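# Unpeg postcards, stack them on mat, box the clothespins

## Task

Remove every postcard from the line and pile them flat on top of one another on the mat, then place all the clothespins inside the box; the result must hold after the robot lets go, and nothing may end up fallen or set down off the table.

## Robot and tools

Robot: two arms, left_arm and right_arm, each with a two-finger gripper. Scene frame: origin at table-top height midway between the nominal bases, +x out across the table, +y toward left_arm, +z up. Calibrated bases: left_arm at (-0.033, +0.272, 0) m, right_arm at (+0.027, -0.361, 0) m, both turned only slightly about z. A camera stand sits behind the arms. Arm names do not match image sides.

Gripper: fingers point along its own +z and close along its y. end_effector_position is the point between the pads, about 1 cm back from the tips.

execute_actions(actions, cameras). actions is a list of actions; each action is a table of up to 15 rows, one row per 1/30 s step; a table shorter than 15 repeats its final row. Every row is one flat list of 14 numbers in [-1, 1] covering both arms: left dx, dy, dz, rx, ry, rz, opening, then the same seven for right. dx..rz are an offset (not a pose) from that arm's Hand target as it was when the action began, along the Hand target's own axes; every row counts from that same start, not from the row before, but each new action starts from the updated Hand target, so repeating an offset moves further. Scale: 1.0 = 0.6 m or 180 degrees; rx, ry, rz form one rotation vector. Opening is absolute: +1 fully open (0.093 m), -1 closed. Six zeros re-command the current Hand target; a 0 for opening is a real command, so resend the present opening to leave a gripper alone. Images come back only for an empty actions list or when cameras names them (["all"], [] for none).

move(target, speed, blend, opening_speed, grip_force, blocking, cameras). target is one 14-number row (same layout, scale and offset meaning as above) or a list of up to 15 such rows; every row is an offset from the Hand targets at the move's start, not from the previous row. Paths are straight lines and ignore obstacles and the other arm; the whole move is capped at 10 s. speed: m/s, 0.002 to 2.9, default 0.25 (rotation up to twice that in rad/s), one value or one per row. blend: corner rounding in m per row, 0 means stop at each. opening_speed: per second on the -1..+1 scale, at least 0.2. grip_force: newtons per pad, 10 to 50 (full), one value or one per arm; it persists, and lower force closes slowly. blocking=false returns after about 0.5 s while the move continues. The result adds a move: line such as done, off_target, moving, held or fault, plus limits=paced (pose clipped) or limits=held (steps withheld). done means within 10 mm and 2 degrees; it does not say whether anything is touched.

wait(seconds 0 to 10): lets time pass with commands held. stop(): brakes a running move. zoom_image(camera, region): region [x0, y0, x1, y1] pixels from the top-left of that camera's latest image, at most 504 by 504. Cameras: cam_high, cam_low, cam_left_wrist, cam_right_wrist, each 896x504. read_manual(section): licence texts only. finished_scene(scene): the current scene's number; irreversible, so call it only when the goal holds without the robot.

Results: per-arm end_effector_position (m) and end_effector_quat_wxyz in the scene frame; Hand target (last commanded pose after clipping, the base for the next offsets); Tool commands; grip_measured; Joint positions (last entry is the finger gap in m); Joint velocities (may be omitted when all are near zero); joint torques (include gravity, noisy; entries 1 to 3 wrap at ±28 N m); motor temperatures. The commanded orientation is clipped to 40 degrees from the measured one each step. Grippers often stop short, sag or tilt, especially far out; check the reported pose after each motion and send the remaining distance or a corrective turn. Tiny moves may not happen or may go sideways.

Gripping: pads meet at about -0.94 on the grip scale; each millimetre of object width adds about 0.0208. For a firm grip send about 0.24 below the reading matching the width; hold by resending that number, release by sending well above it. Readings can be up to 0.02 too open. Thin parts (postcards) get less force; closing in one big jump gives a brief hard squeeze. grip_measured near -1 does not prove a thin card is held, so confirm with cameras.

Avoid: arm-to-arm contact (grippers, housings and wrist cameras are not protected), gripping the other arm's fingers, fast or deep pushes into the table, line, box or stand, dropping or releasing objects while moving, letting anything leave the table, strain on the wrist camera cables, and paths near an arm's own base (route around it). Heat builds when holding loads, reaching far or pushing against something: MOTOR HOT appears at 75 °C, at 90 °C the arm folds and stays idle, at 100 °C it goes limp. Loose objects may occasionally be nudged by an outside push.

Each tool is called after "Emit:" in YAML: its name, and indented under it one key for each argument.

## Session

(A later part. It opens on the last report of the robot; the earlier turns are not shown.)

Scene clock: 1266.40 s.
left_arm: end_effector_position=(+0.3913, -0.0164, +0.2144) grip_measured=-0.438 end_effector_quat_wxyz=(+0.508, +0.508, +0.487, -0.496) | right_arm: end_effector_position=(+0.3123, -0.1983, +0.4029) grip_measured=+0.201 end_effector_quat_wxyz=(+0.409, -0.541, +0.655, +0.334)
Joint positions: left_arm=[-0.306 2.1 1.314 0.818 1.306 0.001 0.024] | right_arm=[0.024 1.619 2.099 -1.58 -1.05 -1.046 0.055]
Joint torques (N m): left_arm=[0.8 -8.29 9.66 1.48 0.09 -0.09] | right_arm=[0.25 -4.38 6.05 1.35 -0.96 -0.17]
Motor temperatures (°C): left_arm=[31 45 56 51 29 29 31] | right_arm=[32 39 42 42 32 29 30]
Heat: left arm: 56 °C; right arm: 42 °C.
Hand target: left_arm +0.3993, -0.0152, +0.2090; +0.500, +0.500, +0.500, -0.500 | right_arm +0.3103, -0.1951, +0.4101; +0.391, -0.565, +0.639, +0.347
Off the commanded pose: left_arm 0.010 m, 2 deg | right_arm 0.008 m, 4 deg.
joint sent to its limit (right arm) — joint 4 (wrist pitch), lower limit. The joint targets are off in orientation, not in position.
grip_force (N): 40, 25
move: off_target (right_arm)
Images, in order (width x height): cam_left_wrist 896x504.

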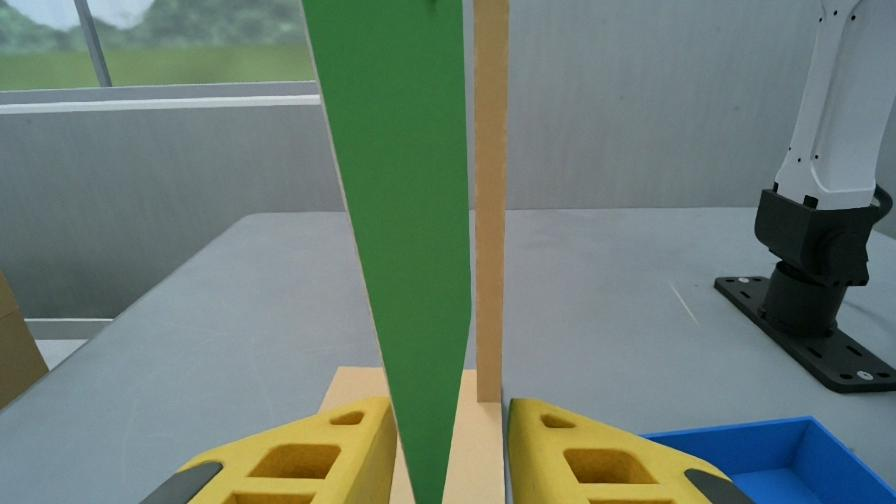

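Emit:
wait:
  seconds: 0.1
  cameras: ["cam_low", "cam_right_wrist", "cam_left_wrist"]

Emit:
zoom_image:
  camera: "cam_left_wrist"
  region: [330, 330, 580, 504]

Scene clock: 1291.30 s.
left_arm: end_effector_position=(+0.3913, -0.0164, +0.2144) grip_measured=-0.438 end_effector_quat_wxyz=(+0.508, +0.508, +0.487, -0.496) | right_arm: end_effector_position=(+0.3123, -0.1983, +0.4029) grip_measured=+0.201 end_effector_quat_wxyz=(+0.409, -0.541, +0.655, +0.334)
Joint positions: left_arm=[-0.306 2.1 1.314 0.818 1.306 0.001 0.024] | right_arm=[0.024 1.619 2.099 -1.58 -1.05 -1.046 0.055]
Joint torques (N m): left_arm=[1.05 -8.13 9.43 1.43 0.05 -0.16] | right_arm=[0.25 -4.4 6.05 1.35 -0.96 -0.17]
Motor temperatures (°C): left_arm=[31 47 55 49 29 29 31] | right_arm=[32 39 41 41 32 29 30]
Heat: left arm: 55 °C; right arm: 41 °C.
Hand target: left_arm +0.3993, -0.0152, +0.2090; +0.500, +0.500, +0.500, -0.500 | right_arm +0.3103, -0.1951, +0.4101; +0.391, -0.565, +0.639, +0.347
Tool commands: left_gripper/opening=-0.44 right_gripper/opening=+0.2
Off the commanded pose: left_arm 0.010 m, 2 deg | right_arm 0.008 m, 4 deg.
grip_force (N): 40, 25
wait: 0.10 s; at rest from the start
Images, in order (width x height): cam_low 896x504, cam_left_wrist 896x504, cam_right_wrist 896x504.

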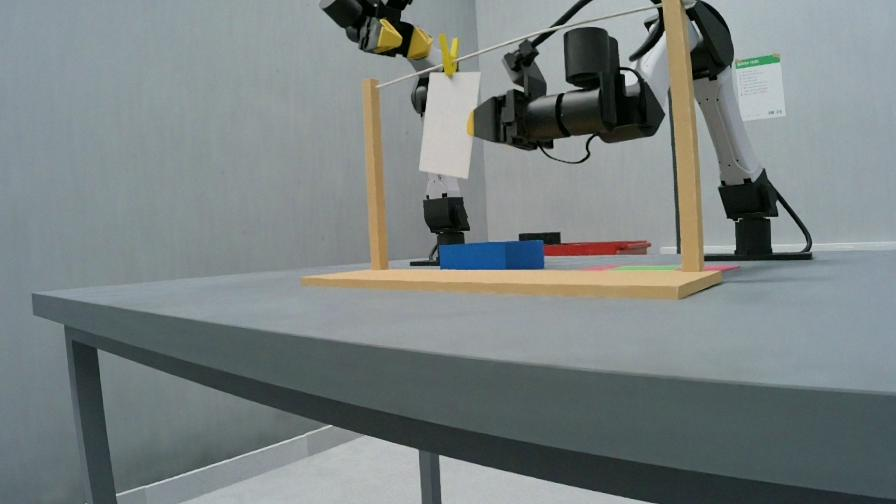

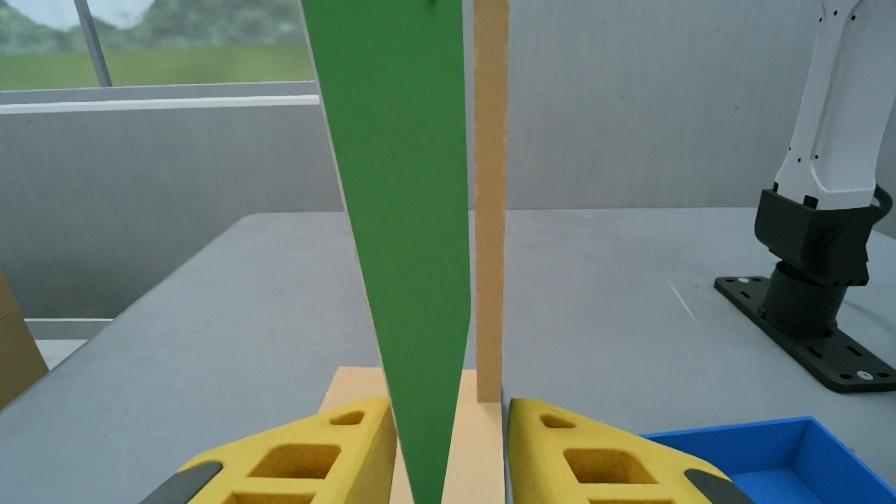

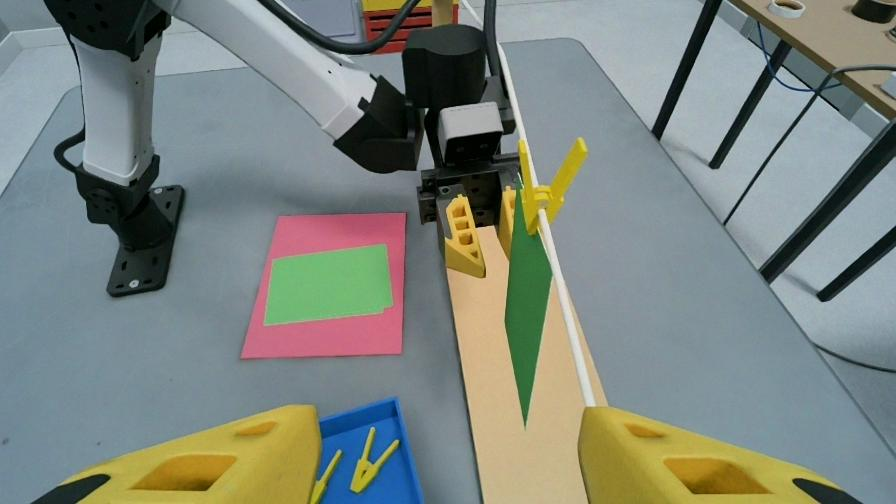

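Scaled by 2.016.

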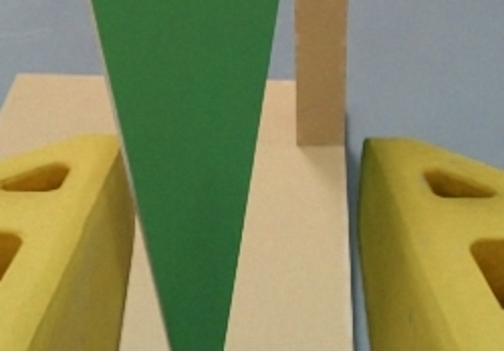

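Emit:
move:
  target:
    - [0, -0.03, -0.033, 0, 0, 0, -0.44, 0, 0, 0, 0, 0, 0, 0.2]
    - [0.053, -0.03, -0.033, 0, 0, 0, -0.44, 0, 0, 0, 0, 0, 0, 0.2]
  speed: 0.06
  blend: [0.01, 0]
  cameras: ["cam_left_wrist", "cam_right_wrist"]

Scene clock: 1312.83 s.
left_arm: end_effector_position=(+0.3795, +0.0003, +0.1869) grip_measured=-0.438 end_effector_quat_wxyz=(+0.504, +0.505, +0.493, -0.498) | right_arm: end_effector_position=(+0.3123, -0.1983, +0.4029) grip_measured=+0.201 end_effector_quat_wxyz=(+0.409, -0.541, +0.655, +0.334)
Joint positions: left_arm=[-0.276 2.104 1.198 0.922 1.332 0.003 0.024] | right_arm=[0.024 1.619 2.099 -1.58 -1.05 -1.046 0.055]
Joint torques (N m): left_arm=[1.13 -8.27 6.05 1.85 0.11 -0.02] | right_arm=[0.25 -4.4 6.06 1.35 -0.96 -0.17]
Heat: left arm: 54 °C; right arm: 41 °C.
Hand target: left_arm +0.3813, +0.0046, +0.1772; +0.500, +0.500, +0.500, -0.500 | right_arm +0.3103, -0.1951, +0.4101; +0.391, -0.565, +0.639, +0.347
Off the commanded pose: left_arm 0.011 m, 1 deg | right_arm 0.008 m, 4 deg.
joint sent to its limit (right arm) — joint 4 (wrist pitch), lower limit. The joint targets are off in orientation, not in position.
grip_force (N): 40, 25
move: off_target (left_arm, right_arm)
Images, in order (width x height): cam_left_wrist 896x504, cam_right_wrist 896x504.

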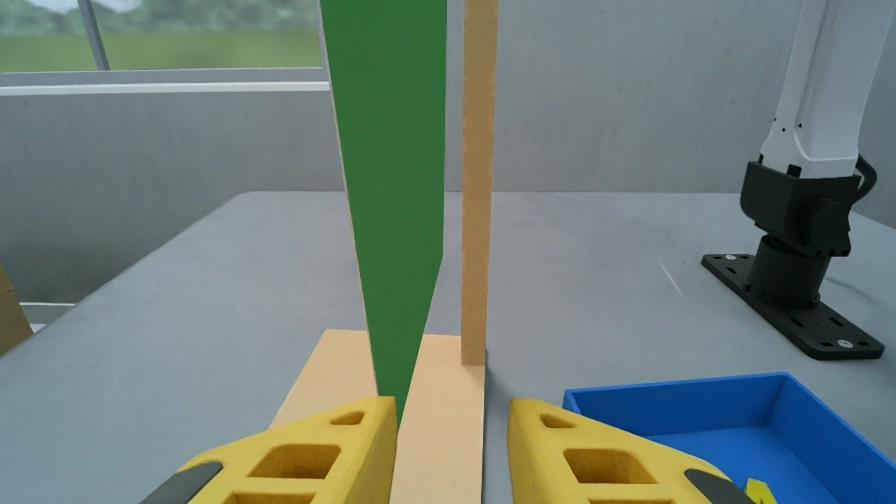

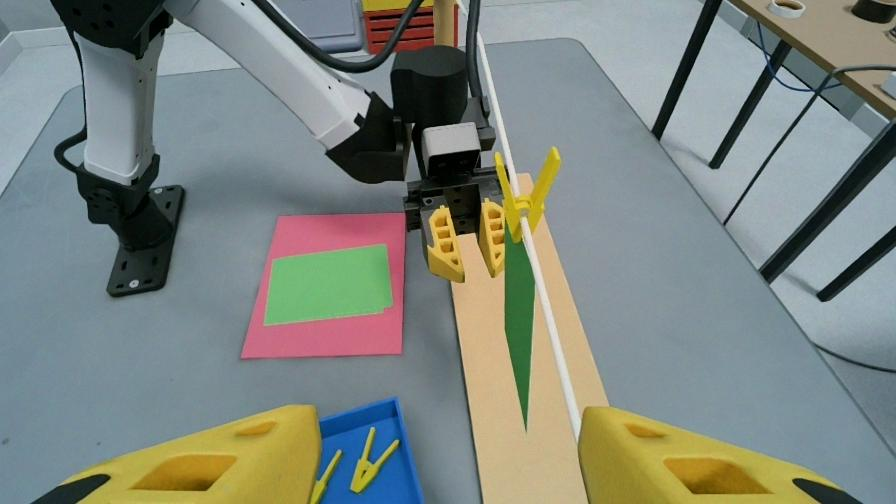

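Emit:
move:
  target: [0, -0.01, -0.025, -0.0833, 0, 0, -0.44, 0, 0, 0, 0, 0, 0, 0.2]
  speed: 0.08
  cameras: ["cam_left_wrist", "cam_right_wrist"]

Scene clock: 1341.23 s.
left_arm: end_effector_position=(+0.3768, +0.0186, +0.1648) grip_measured=-0.438 end_effector_quat_wxyz=(+0.547, +0.429, +0.569, -0.438) | right_arm: end_effector_position=(+0.3123, -0.1983, +0.4029) grip_measured=+0.201 end_effector_quat_wxyz=(+0.409, -0.541, +0.655, +0.334)
Joint positions: left_arm=[-0.272 2.006 0.957 1.013 1.081 0.003 0.024] | right_arm=[0.024 1.619 2.099 -1.58 -1.05 -1.046 0.055]
Joint torques (N m): left_arm=[0.4 -11.11 5.63 2.19 0.02 -0.07] | right_arm=[0.25 -4.38 6.06 1.35 -0.96 -0.17]
Heat: left arm: 53 °C; right arm: 41 °C.
Hand target: left_arm +0.3752, +0.0195, +0.1771; +0.561, +0.430, +0.561, -0.431 | right_arm +0.3103, -0.1951, +0.4101; +0.391, -0.565, +0.639, +0.347
Off the commanded pose: left_arm 0.013 m, 2 deg | right_arm 0.008 m, 4 deg.
joint sent to its limit (right arm) — joint 4 (wrist pitch), lower limit. The joint targets are off in orientation, not in position.
grip_force (N): 40, 25
move: off_target (left_arm, right_arm)
Images, in order (width x height): cam_left_wrist 896x504, cam_right_wrist 896x504.

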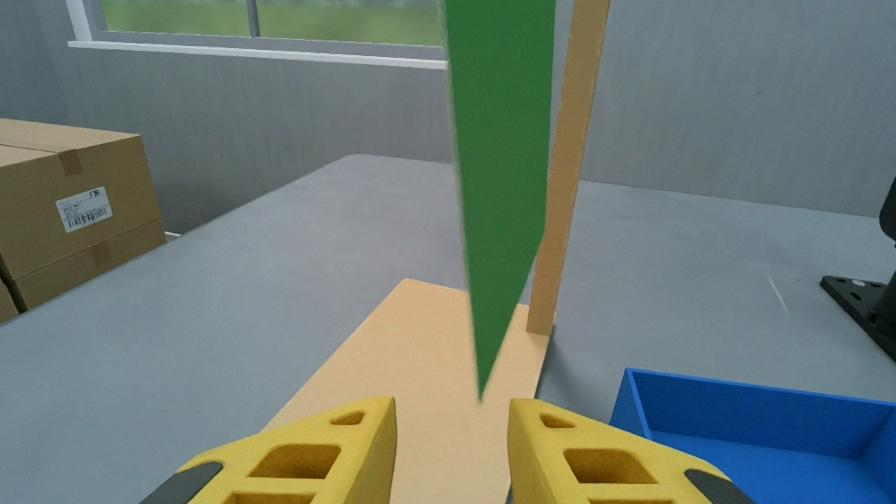

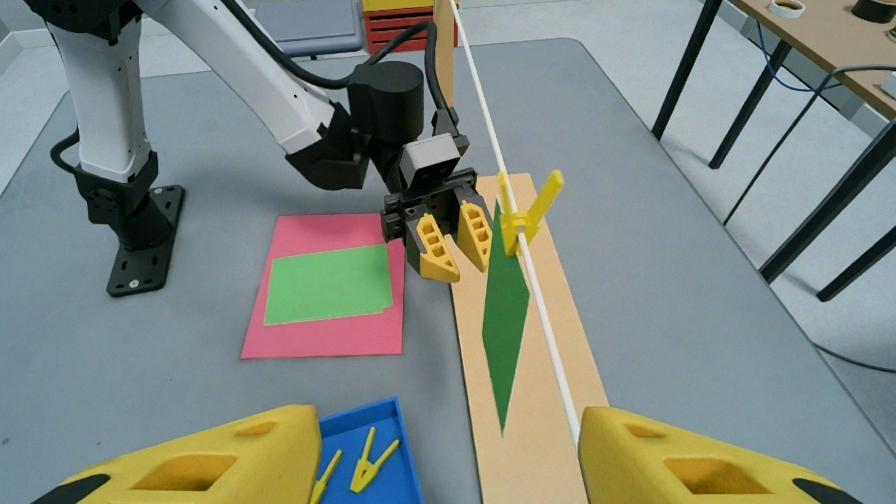

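Emit:
move:
  target: [-0.03, -0.012, 0.05, 0, 0, 0, -0.44, 0, 0, 0, 0, 0, 0, 0.2]
  speed: 0.08
  cameras: ["cam_left_wrist", "cam_right_wrist"]

Scene clock: 1359.40 s.
left_arm: end_effector_position=(+0.3721, -0.0107, +0.1754) grip_measured=-0.438 end_effector_quat_wxyz=(+0.544, +0.429, +0.573, -0.438) | right_arm: end_effector_position=(+0.3123, -0.1983, +0.4029) grip_measured=+0.201 end_effector_quat_wxyz=(+0.409, -0.541, +0.655, +0.334)
Joint positions: left_arm=[-0.349 1.981 0.986 0.95 1.003 0.003 0.024] | right_arm=[0.024 1.619 2.099 -1.58 -1.05 -1.046 0.055]
Joint torques (N m): left_arm=[0.32 -10.86 9.1 2.01 0.02 -0.12] | right_arm=[0.25 -4.38 6.06 1.35 -0.96 -0.17]
Heat: left arm: 52 °C; right arm: 41 °C.
Hand target: left_arm +0.3761, -0.0113, +0.1951; +0.561, +0.430, +0.561, -0.430 | right_arm +0.3103, -0.1951, +0.4101; +0.391, -0.565, +0.639, +0.347
Off the commanded pose: left_arm 0.020 m, 2 deg | right_arm 0.008 m, 4 deg.
joint sent to its limit (right arm) — joint 4 (wrist pitch), lower limit. The joint targets are off in orientation, not in position.
grip_force (N): 40, 25
move: off_target (left_arm, right_arm)
Images, in order (width x height): cam_left_wrist 896x504, cam_right_wrist 896x504.

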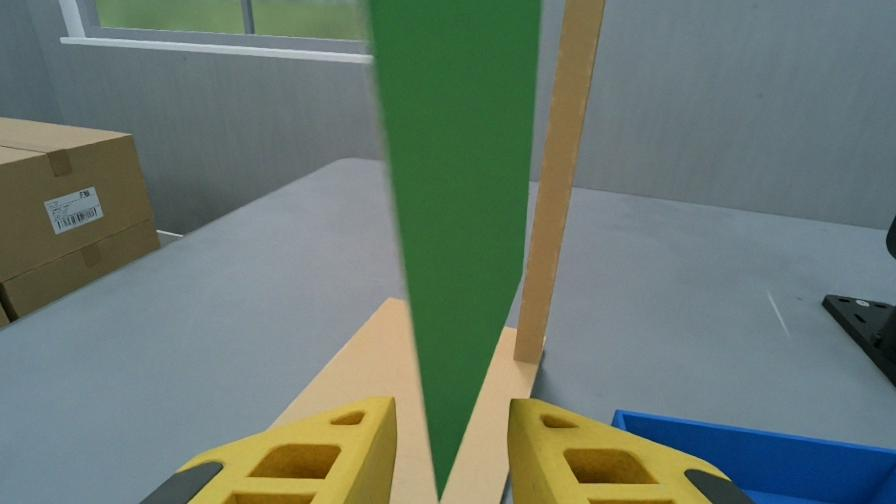

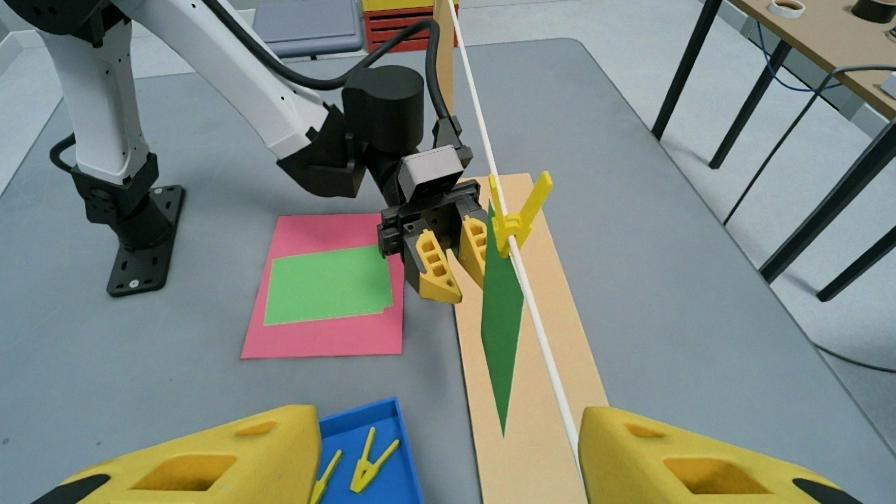

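Emit:
move:
  target: [-0.012, 0.003, 0.035, 0, 0, 0, -0.44, 0, 0, 0, 0, 0, 0, 0.2]
  speed: 0.06
  cameras: ["cam_left_wrist", "cam_low"]

Emit:
zoom_image:
  camera: "cam_low"
  region: [380, 20, 580, 200]

Scene clock: 1370.53 s.
left_arm: end_effector_position=(+0.3787, -0.0293, +0.1928) grip_measured=-0.438 end_effector_quat_wxyz=(+0.552, +0.432, +0.566, -0.435) | right_arm: end_effector_position=(+0.3123, -0.1983, +0.4029) grip_measured=+0.201 end_effector_quat_wxyz=(+0.409, -0.541, +0.655, +0.334)
Joint positions: left_arm=[-0.389 1.981 1.059 0.899 0.961 0.003 0.024] | right_arm=[0.024 1.619 2.099 -1.58 -1.05 -1.046 0.055]
Joint torques (N m): left_arm=[0.03 -9.37 9.16 2.08 -0.03 -0.12] | right_arm=[0.25 -4.4 6.06 1.35 -0.96 -0.17]
Motor temperatures (°C): left_arm=[31 53 54 50 29 29 31] | right_arm=[32 39 41 39 32 29 30]
Heat: left arm: 54 °C; right arm: 41 °C.
Hand target: left_arm +0.3832, -0.0312, +0.2024; +0.561, +0.430, +0.561, -0.430 | right_arm +0.3103, -0.1951, +0.4101; +0.391, -0.565, +0.639, +0.347
Off the commanded pose: left_arm 0.011 m, 1 deg | right_arm 0.008 m, 4 deg.
joint sent to its limit (right arm) — joint 4 (wrist pitch), lower limit. The joint targets are off in orientation, not in position.
grip_force (N): 40, 25
move: off_target (left_arm, right_arm)
Images, in order (width x height): cam_low 896x504, cam_left_wrist 896x504.

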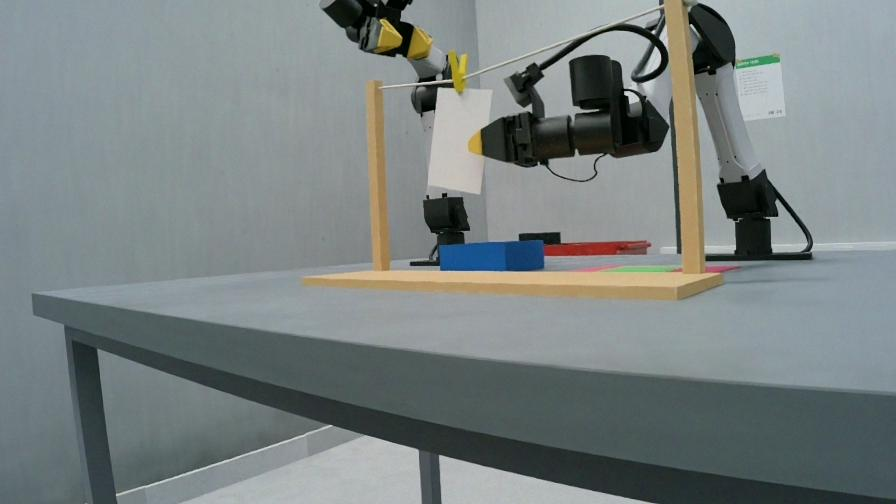

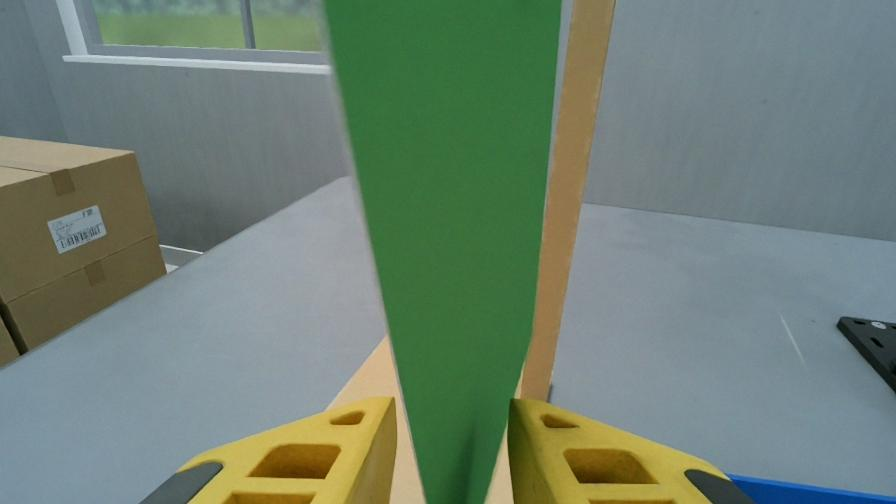

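Scaled by 2.520.

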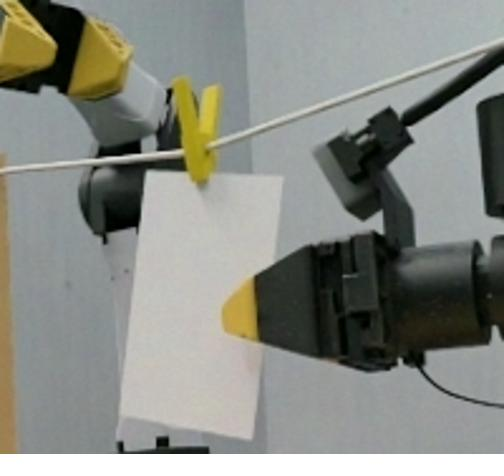

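Emit:
move:
  target: [0, 0, 0, 0, 0, 0, -1, 0, 0, 0, 0, 0, 0, 0.2]
  speed: 0.06
  opening_speed: 0.3
  grip_force: [15, 25]
  cameras: ["cam_left_wrist", "cam_right_wrist", "cam_low"]

Emit:
zoom_image:
  camera: "cam_low"
  region: [380, 20, 580, 200]

Scene clock: 1384.83 s.
left_arm: end_effector_position=(+0.3788, -0.0293, +0.1926) grip_measured=-0.958 end_effector_quat_wxyz=(+0.552, +0.431, +0.566, -0.435) | right_arm: end_effector_position=(+0.3123, -0.1983, +0.4029) grip_measured=+0.201 end_effector_quat_wxyz=(+0.409, -0.541, +0.655, +0.334)
Joint positions: left_arm=[-0.389 1.981 1.059 0.899 0.961 0.003 0] | right_arm=[0.024 1.619 2.099 -1.58 -1.05 -1.046 0.055]
Joint torques (N m): left_arm=[0.14 -9.37 9.21 2.03 0.09 -0.07] | right_arm=[0.25 -4.4 6.05 1.35 -0.96 -0.17]
Motor temperatures (°C): left_arm=[31 54 55 49 29 29 31] | right_arm=[32 39 41 38 32 29 30]
Heat: left arm: 55 °C; right arm: 41 °C.
Hand target: left_arm +0.3833, -0.0312, +0.2024; +0.561, +0.430, +0.561, -0.430 | right_arm +0.3103, -0.1951, +0.4101; +0.391, -0.565, +0.639, +0.347
Off the commanded pose: left_arm 0.011 m, 1 deg | right_arm 0.008 m, 4 deg.
joint sent to its limit (right arm) — joint 4 (wrist pitch), lower limit. The joint targets are off in orientation, not in position.
grip_force (N): 15, 25
move: off_target (left_arm, right_arm)
Images, in order (width x height): cam_low 896x504, cam_left_wrist 896x504, cam_right_wrist 896x504.

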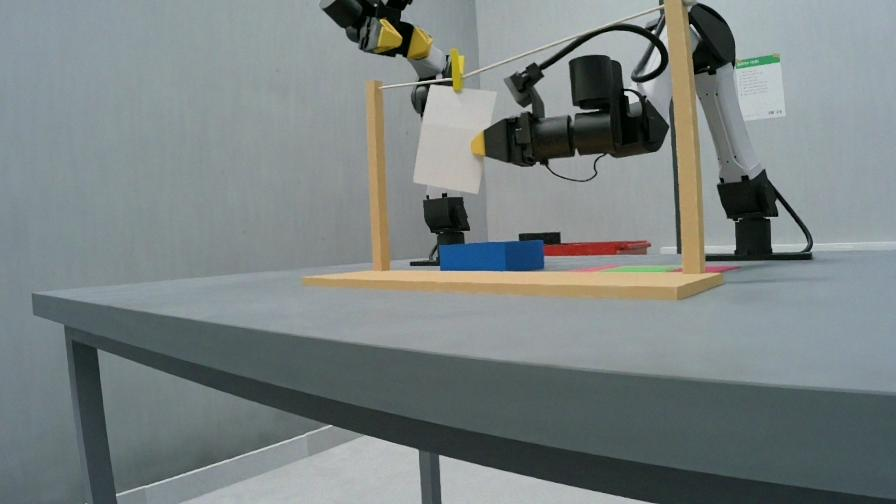

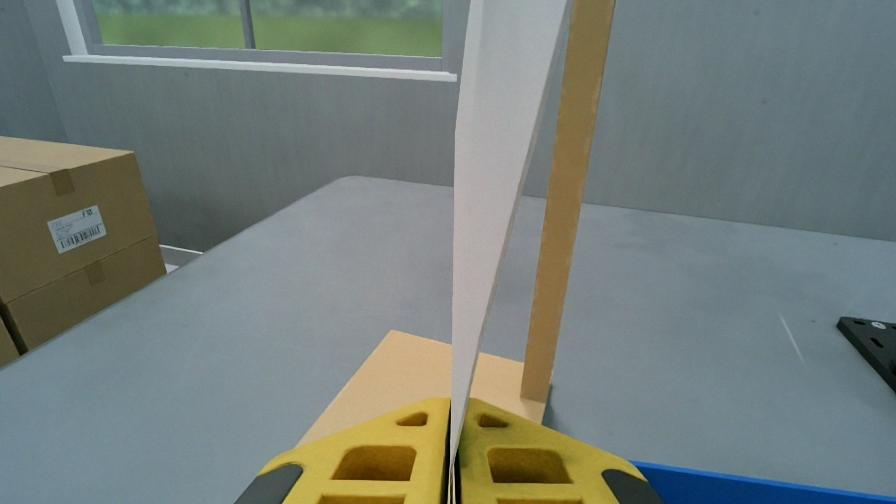

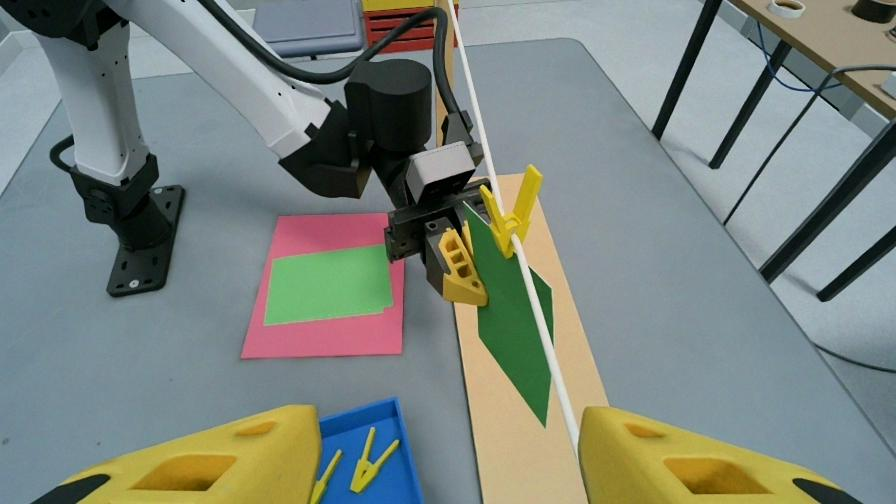

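Scaled by 2.520.

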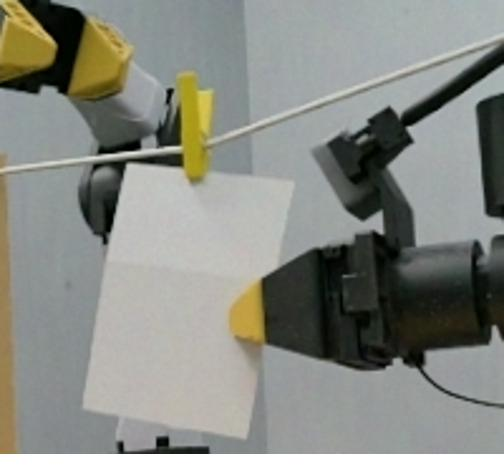

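Emit:
move:
  target: [0, 0.01, 0.003, 0.0556, 0, 0, -1, 0, 0, 0, 0, 0, 0, 0.2]
  speed: 0.04
  grip_force: [25, 25]
  cameras: ["cam_right_wrist", "cam_left_wrist"]

Scene clock: 1409.57 s.
left_arm: end_effector_position=(+0.3845, -0.0318, +0.2012) grip_measured=-0.979 end_effector_quat_wxyz=(+0.521, +0.477, +0.523, -0.477) | right_arm: end_effector_position=(+0.3123, -0.1983, +0.4029) grip_measured=+0.201 end_effector_quat_wxyz=(+0.409, -0.541, +0.655, +0.334)
Joint positions: left_arm=[-0.358 2.06 1.211 0.844 1.155 0.003 0] | right_arm=[0.024 1.619 2.099 -1.58 -1.05 -1.046 0.055]
Joint torques (N m): left_arm=[0.5 -8.55 9.44 1.9 0.2 -0.09] | right_arm=[0.25 -4.38 6.06 1.35 -0.96 -0.17]
Motor temperatures (°C): left_arm=[31 54 57 50 29 29 31] | right_arm=[32 39 41 38 32 29 30]
Heat: left arm: 57 °C; right arm: 41 °C.
Hand target: left_arm +0.3896, -0.0313, +0.2023; +0.521, +0.478, +0.522, -0.478 | right_arm +0.3103, -0.1951, +0.4101; +0.391, -0.565, +0.639, +0.347
Off the commanded pose: left_arm 0.005 m, 0 deg | right_arm 0.008 m, 4 deg.
joint sent to its limit (right arm) — joint 4 (wrist pitch), lower limit. The joint targets are off in orientation, not in position.
grip_force (N): 25, 25
move: off_target (right_arm)
Images, in order (width x height): cam_left_wrist 896x504, cam_right_wrist 896x504.

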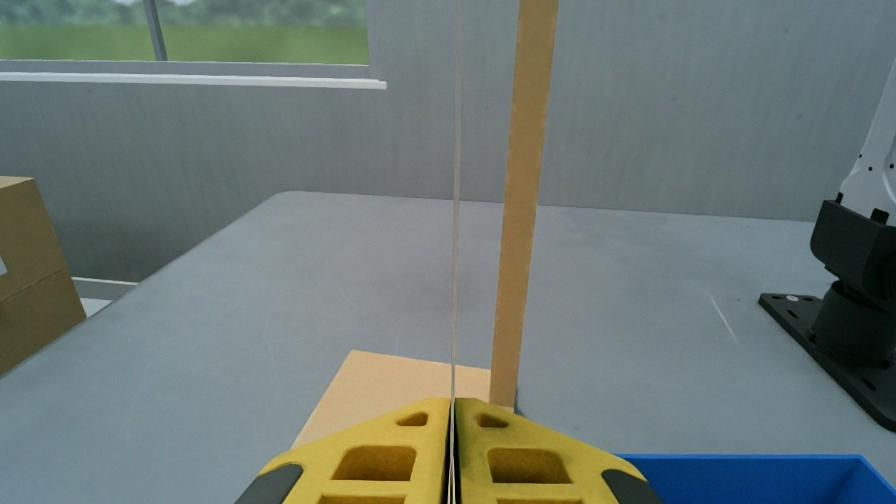

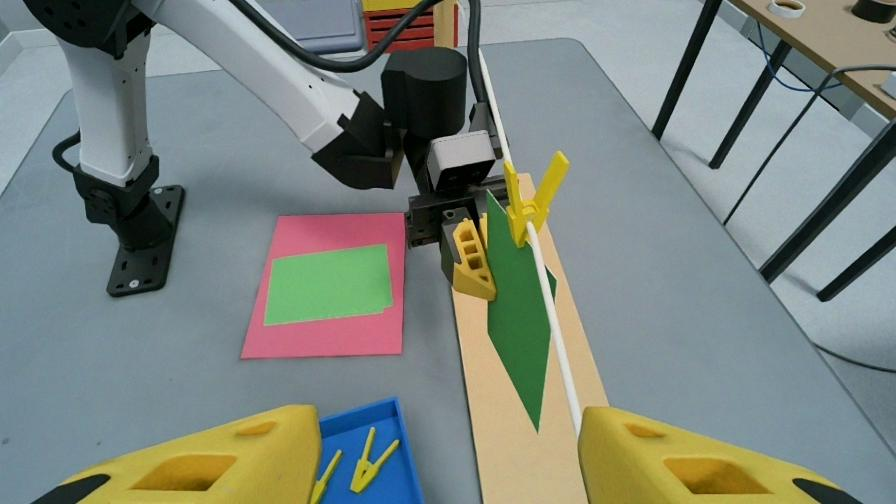

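Emit:
move:
  target: [0.018, -0.01, 0, 0, 0, 0, -1, 0, 0, 0, 0, 0, 0, 0.2]
  speed: 0.04
  cameras: ["cam_right_wrist"]

Scene clock: 1423.13 s.
left_arm: end_effector_position=(+0.3841, -0.0317, +0.1996) grip_measured=-0.979 end_effector_quat_wxyz=(+0.525, +0.479, +0.519, -0.475) | right_arm: end_effector_position=(+0.3123, -0.1983, +0.4029) grip_measured=+0.201 end_effector_quat_wxyz=(+0.409, -0.541, +0.655, +0.334)
Joint positions: left_arm=[-0.358 2.067 1.205 0.869 1.156 0.003 0] | right_arm=[0.024 1.619 2.099 -1.58 -1.05 -1.046 0.055]
Joint torques (N m): left_arm=[0.18 -8.68 6.37 2.06 0.09 -0.12] | right_arm=[0.25 -4.4 6.06 1.35 -0.96 -0.17]
Motor temperatures (°C): left_arm=[31 53 57 51 29 29 31] | right_arm=[32 39 41 38 32 29 30]
Heat: left arm: 57 °C; right arm: 41 °C.
Hand target: left_arm +0.3835, -0.0318, +0.1915; +0.521, +0.478, +0.522, -0.478 | right_arm +0.3103, -0.1951, +0.4101; +0.391, -0.565, +0.639, +0.347
Off the commanded pose: left_arm 0.008 m, 1 deg | right_arm 0.008 m, 4 deg.
joint sent to its limit (right arm) — joint 4 (wrist pitch), lower limit. The joint targets are off in orientation, not in position.
grip_force (N): 25, 25
move: off_target (right_arm)
Images, in order (width x height): cam_right_wrist 896x504.

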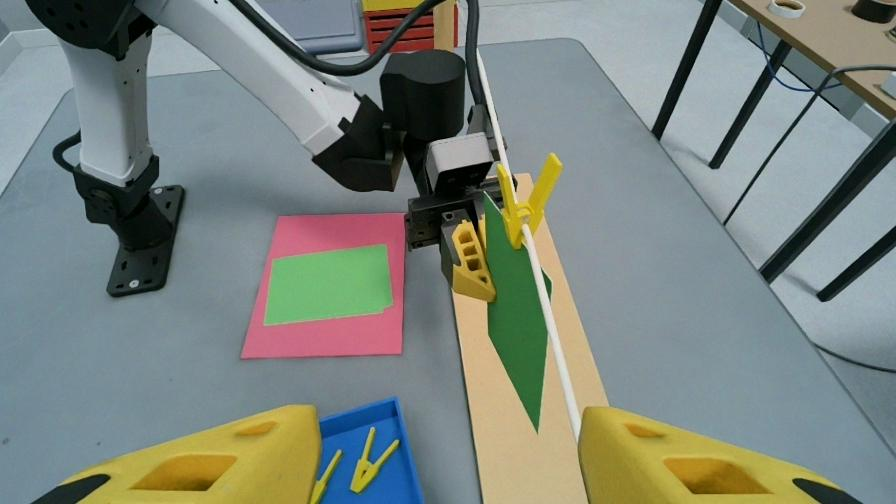

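Emit:
move:
  target: [0.018, -0.01, 0, 0, 0, 0, -1, -0.0317, -0.078, 0.17, -0.0495, 0, -0.0252, 0.2]
  speed: 0.08
  cameras: ["cam_right_wrist"]

Scene clock: 1456.53 s.
left_arm: end_effector_position=(+0.3782, -0.0309, +0.1923) grip_measured=-0.979 end_effector_quat_wxyz=(+0.528, +0.481, +0.514, -0.474) | right_arm: end_effector_position=(+0.3696, -0.1030, +0.3770) grip_measured=+0.201 end_effector_quat_wxyz=(-0.366, +0.609, -0.592, -0.381)
Joint positions: left_arm=[-0.36 2.071 1.167 0.924 1.156 0.003 0] | right_arm=[0.265 2.052 2.547 -1.58 -1.048 -1.016 0.055]
Joint torques (N m): left_arm=[-0.13 -8.1 5.98 1.97 0.1 -0.07] | right_arm=[0.08 -7.79 6.06 1.37 -0.66 -0.01]
Heat: left arm: 54 °C; right arm: 41 °C.
Hand target: left_arm +0.3776, -0.0324, +0.1807; +0.521, +0.478, +0.522, -0.478 | right_arm +0.3688, -0.1020, +0.3807; -0.359, +0.618, -0.587, -0.380
Off the commanded pose: left_arm 0.012 m, 1 deg | right_arm 0.004 m, 1 deg.
joint sent to its limit (right arm) — joint 4 (wrist pitch), lower limit. The joint targets still meet the commanded pose.
grip_force (N): 25, 25
move: off_target (left_arm)
Images, in order (width x height): cam_right_wrist 896x504.

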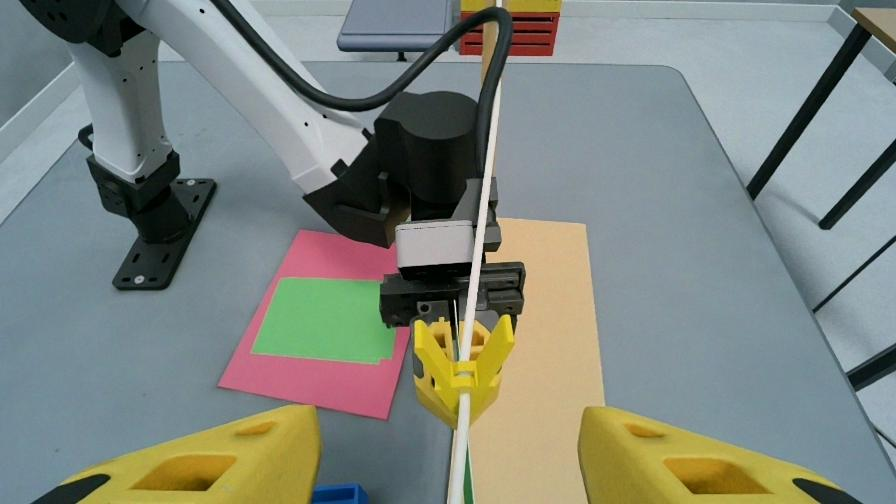

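Emit:
move:
  target: [0, 0, 0, 0, 0, 0, -1, 0.008, -0.007, 0.083, 0, 0, 0, 0.2]
  speed: 0.05
  cameras: ["cam_right_wrist"]

Scene clock: 1470.43 s.
left_arm: end_effector_position=(+0.3782, -0.0309, +0.1923) grip_measured=-0.979 end_effector_quat_wxyz=(+0.528, +0.481, +0.514, -0.474) | right_arm: end_effector_position=(+0.3762, -0.0587, +0.3425) grip_measured=+0.201 end_effector_quat_wxyz=(-0.344, +0.613, -0.596, -0.388)
Joint positions: left_arm=[-0.36 2.071 1.167 0.924 1.156 0.003 0] | right_arm=[0.369 2.035 2.353 -1.333 -0.996 -0.888 0.055]
Joint torques (N m): left_arm=[0.13 -8.14 6.05 2.05 0.12 -0.04] | right_arm=[0.09 -11.22 4.08 1.8 -0.58 -0.02]
Heat: left arm: 53 °C; right arm: 41 °C.
Hand target: left_arm +0.3776, -0.0324, +0.1806; +0.521, +0.478, +0.522, -0.478 | right_arm +0.3708, -0.0596, +0.3538; -0.359, +0.618, -0.587, -0.380
Off the commanded pose: left_arm 0.012 m, 1 deg | right_arm 0.013 m, 2 deg.
grip_force (N): 25, 25
move: off_target (left_arm, right_arm)
Images, in order (width x height): cam_right_wrist 896x504.

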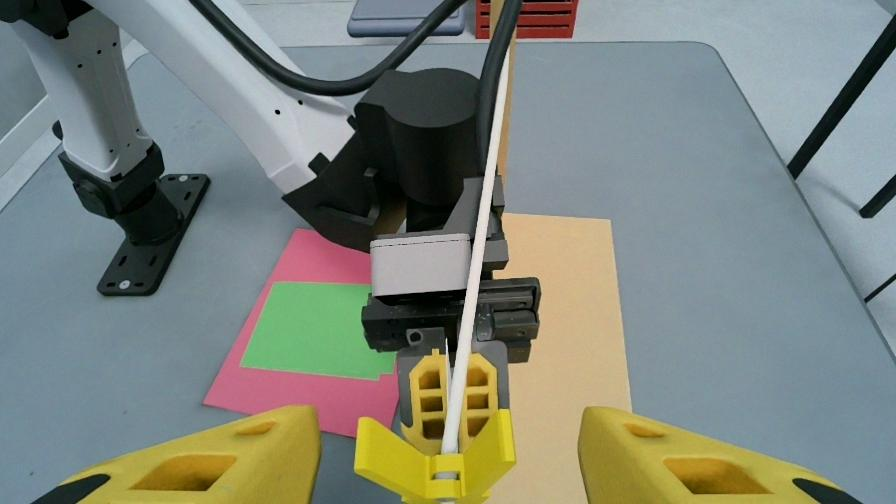

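Emit:
move:
  target: [0, 0, 0, 0, 0, 0, -1, -0.013, 0.0045, 0.0, 0, 0, 0, 0.2]
  speed: 0.05
  cameras: ["cam_right_wrist"]

Scene clock: 1484.67 s.
left_arm: end_effector_position=(+0.3782, -0.0309, +0.1923) grip_measured=-0.979 end_effector_quat_wxyz=(+0.528, +0.481, +0.514, -0.474) | right_arm: end_effector_position=(+0.3742, -0.0560, +0.3418) grip_measured=+0.201 end_effector_quat_wxyz=(-0.339, +0.610, -0.601, -0.390)
Joint positions: left_arm=[-0.36 2.071 1.167 0.924 1.156 0.003 0] | right_arm=[0.378 2.035 2.353 -1.332 -0.99 -0.868 0.055]
Joint torques (N m): left_arm=[0.06 -8.09 6.04 2.04 0.09 -0.08] | right_arm=[0.29 -10.8 6.94 1.64 -0.59 -0.01]
Motor temperatures (°C): left_arm=[31 51 52 51 29 29 31] | right_arm=[32 44 39 38 32 29 30]
Heat: left arm: 52 °C; right arm: 44 °C.
Hand target: left_arm +0.3776, -0.0324, +0.1806; +0.521, +0.478, +0.522, -0.478 | right_arm +0.3680, -0.0563, +0.3607; -0.359, +0.618, -0.587, -0.380
Off the commanded pose: left_arm 0.012 m, 1 deg | right_arm 0.020 m, 3 deg.
grip_force (N): 25, 25
move: off_target (left_arm, right_arm)
Images, in order (width x height): cam_right_wrist 896x504.

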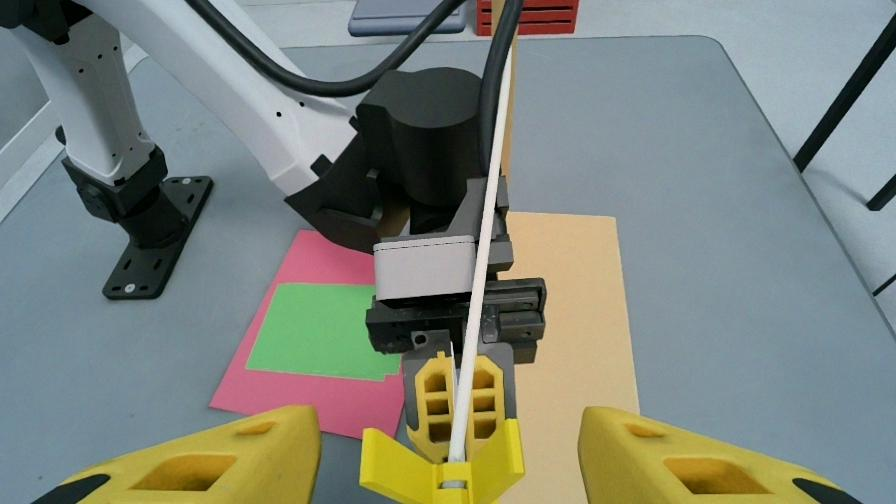

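Emit:
move:
  target: [0, 0, 0, 0, 0, 0, -1, -0.008, 0.0, -0.004, 0, 0, 0, 0.2]
  speed: 0.05

Scene clock: 1490.93 s.
left_arm: end_effector_position=(+0.3782, -0.0309, +0.1923) grip_measured=-0.979 end_effector_quat_wxyz=(+0.528, +0.481, +0.514, -0.474) | right_arm: end_effector_position=(+0.3700, -0.0579, +0.3600) grip_measured=+0.201 end_effector_quat_wxyz=(-0.353, +0.613, -0.593, -0.384)
Joint positions: left_arm=[-0.36 2.071 1.167 0.924 1.156 0.003 0] | right_arm=[0.378 2.035 2.424 -1.366 -0.989 -0.866 0.055]
Joint torques (N m): left_arm=[-0.06 -8.13 6.16 1.97 0.09 -0.07] | right_arm=[0.32 -8.4 6.75 1.59 -0.58 -0.01]
Heat: left arm: 51 °C; right arm: 45 °C.
Hand target: left_arm +0.3776, -0.0324, +0.1806; +0.521, +0.478, +0.522, -0.478 | right_arm +0.3680, -0.0562, +0.3660; -0.359, +0.618, -0.587, -0.380
Off the commanded pose: left_arm 0.012 m, 1 deg | right_arm 0.007 m, 1 deg.
grip_force (N): 25, 25
move: off_target (left_arm)

Emit:
move:
  target: [0, 0, 0, 0, 0, 0, -1, 0.0135, 0.0, 0.007, 0, 0, 0, 0.2]
  speed: 0.05
  cameras: ["cam_right_wrist"]

Scene clock: 1502.07 s.
left_arm: end_effector_position=(+0.3782, -0.0309, +0.1923) grip_measured=-0.979 end_effector_quat_wxyz=(+0.528, +0.481, +0.514, -0.474) | right_arm: end_effector_position=(+0.3746, -0.0560, +0.3448) grip_measured=+0.201 end_effector_quat_wxyz=(-0.343, +0.611, -0.599, -0.388)
Joint positions: left_arm=[-0.36 2.071 1.167 0.924 1.156 0.003 0] | right_arm=[0.378 2.035 2.363 -1.331 -0.988 -0.866 0.055]
Joint torques (N m): left_arm=[-0.06 -7.97 5.91 2.01 0.07 -0.02] | right_arm=[0.32 -11.36 4.07 1.82 -0.59 -0.07]
Heat: left arm: 51 °C; right arm: 45 °C.
Hand target: left_arm +0.3776, -0.0324, +0.1806; +0.521, +0.478, +0.522, -0.478 | right_arm +0.3679, -0.0561, +0.3570; -0.359, +0.618, -0.587, -0.380
Off the commanded pose: left_arm 0.012 m, 1 deg | right_arm 0.014 m, 3 deg.
grip_force (N): 25, 25
move: off_target (left_arm, right_arm)
Images, in order (width x height): cam_right_wrist 896x504.

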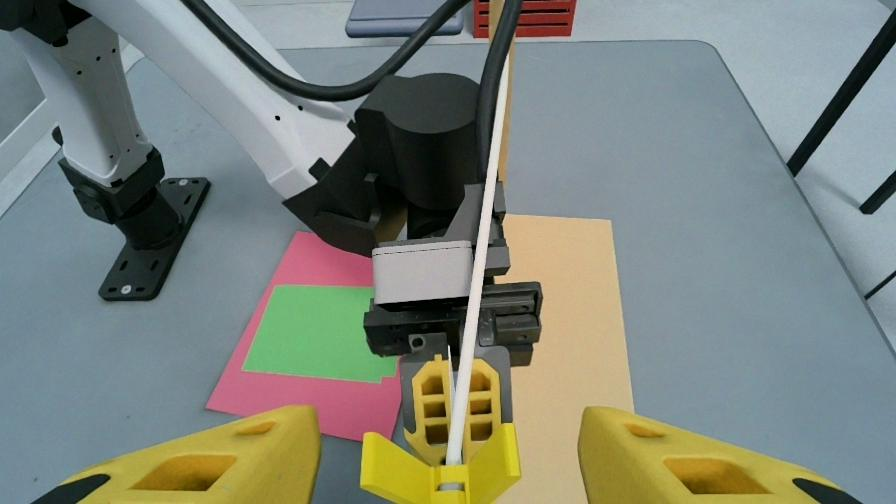

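Emit:
move:
  target:
    - [0, 0, 0, 0, 0, 0, -1, 0, 0, 0, 0, 0, 0, -0.3]
    - [0, 0, 0, 0, 0, 0, -1, 0, 0, 0, 0, 0, 0, -0.5]
  speed: 0.05
  opening_speed: 0.4
  grip_force: [25, 35]
  cameras: ["cam_right_wrist"]

Scene clock: 1515.67 s.
left_arm: end_effector_position=(+0.3784, -0.0310, +0.1914) grip_measured=-0.979 end_effector_quat_wxyz=(+0.528, +0.481, +0.514, -0.474) | right_arm: end_effector_position=(+0.3744, -0.0561, +0.3465) grip_measured=-0.495 end_effector_quat_wxyz=(-0.345, +0.611, -0.598, -0.387)
Joint positions: left_arm=[-0.36 2.074 1.167 0.927 1.156 0.003 0] | right_arm=[0.378 2.031 2.363 -1.327 -0.988 -0.866 0.021]
Joint torques (N m): left_arm=[-0.25 -8.47 6.05 1.97 0.08 0.01] | right_arm=[0.34 -11.1 4 1.81 -0.6 -0.05]
Heat: left arm: 51 °C; right arm: 47 °C.
Hand target: left_arm +0.3776, -0.0324, +0.1807; +0.521, +0.478, +0.522, -0.478 | right_arm +0.3679, -0.0562, +0.3570; -0.359, +0.618, -0.587, -0.380
Off the commanded pose: left_arm 0.011 m, 1 deg | right_arm 0.012 m, 2 deg.
grip_force (N): 25, 35
move: off_target (left_arm, right_arm); target 2's new opening was sent with right_arm's hand 0.014 m and 3 deg from that target
Images, in order (width x height): cam_right_wrist 896x504.

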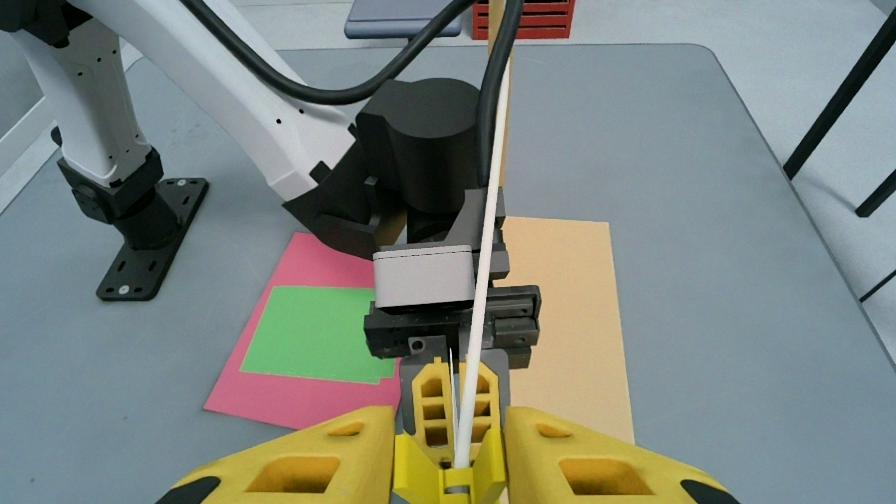

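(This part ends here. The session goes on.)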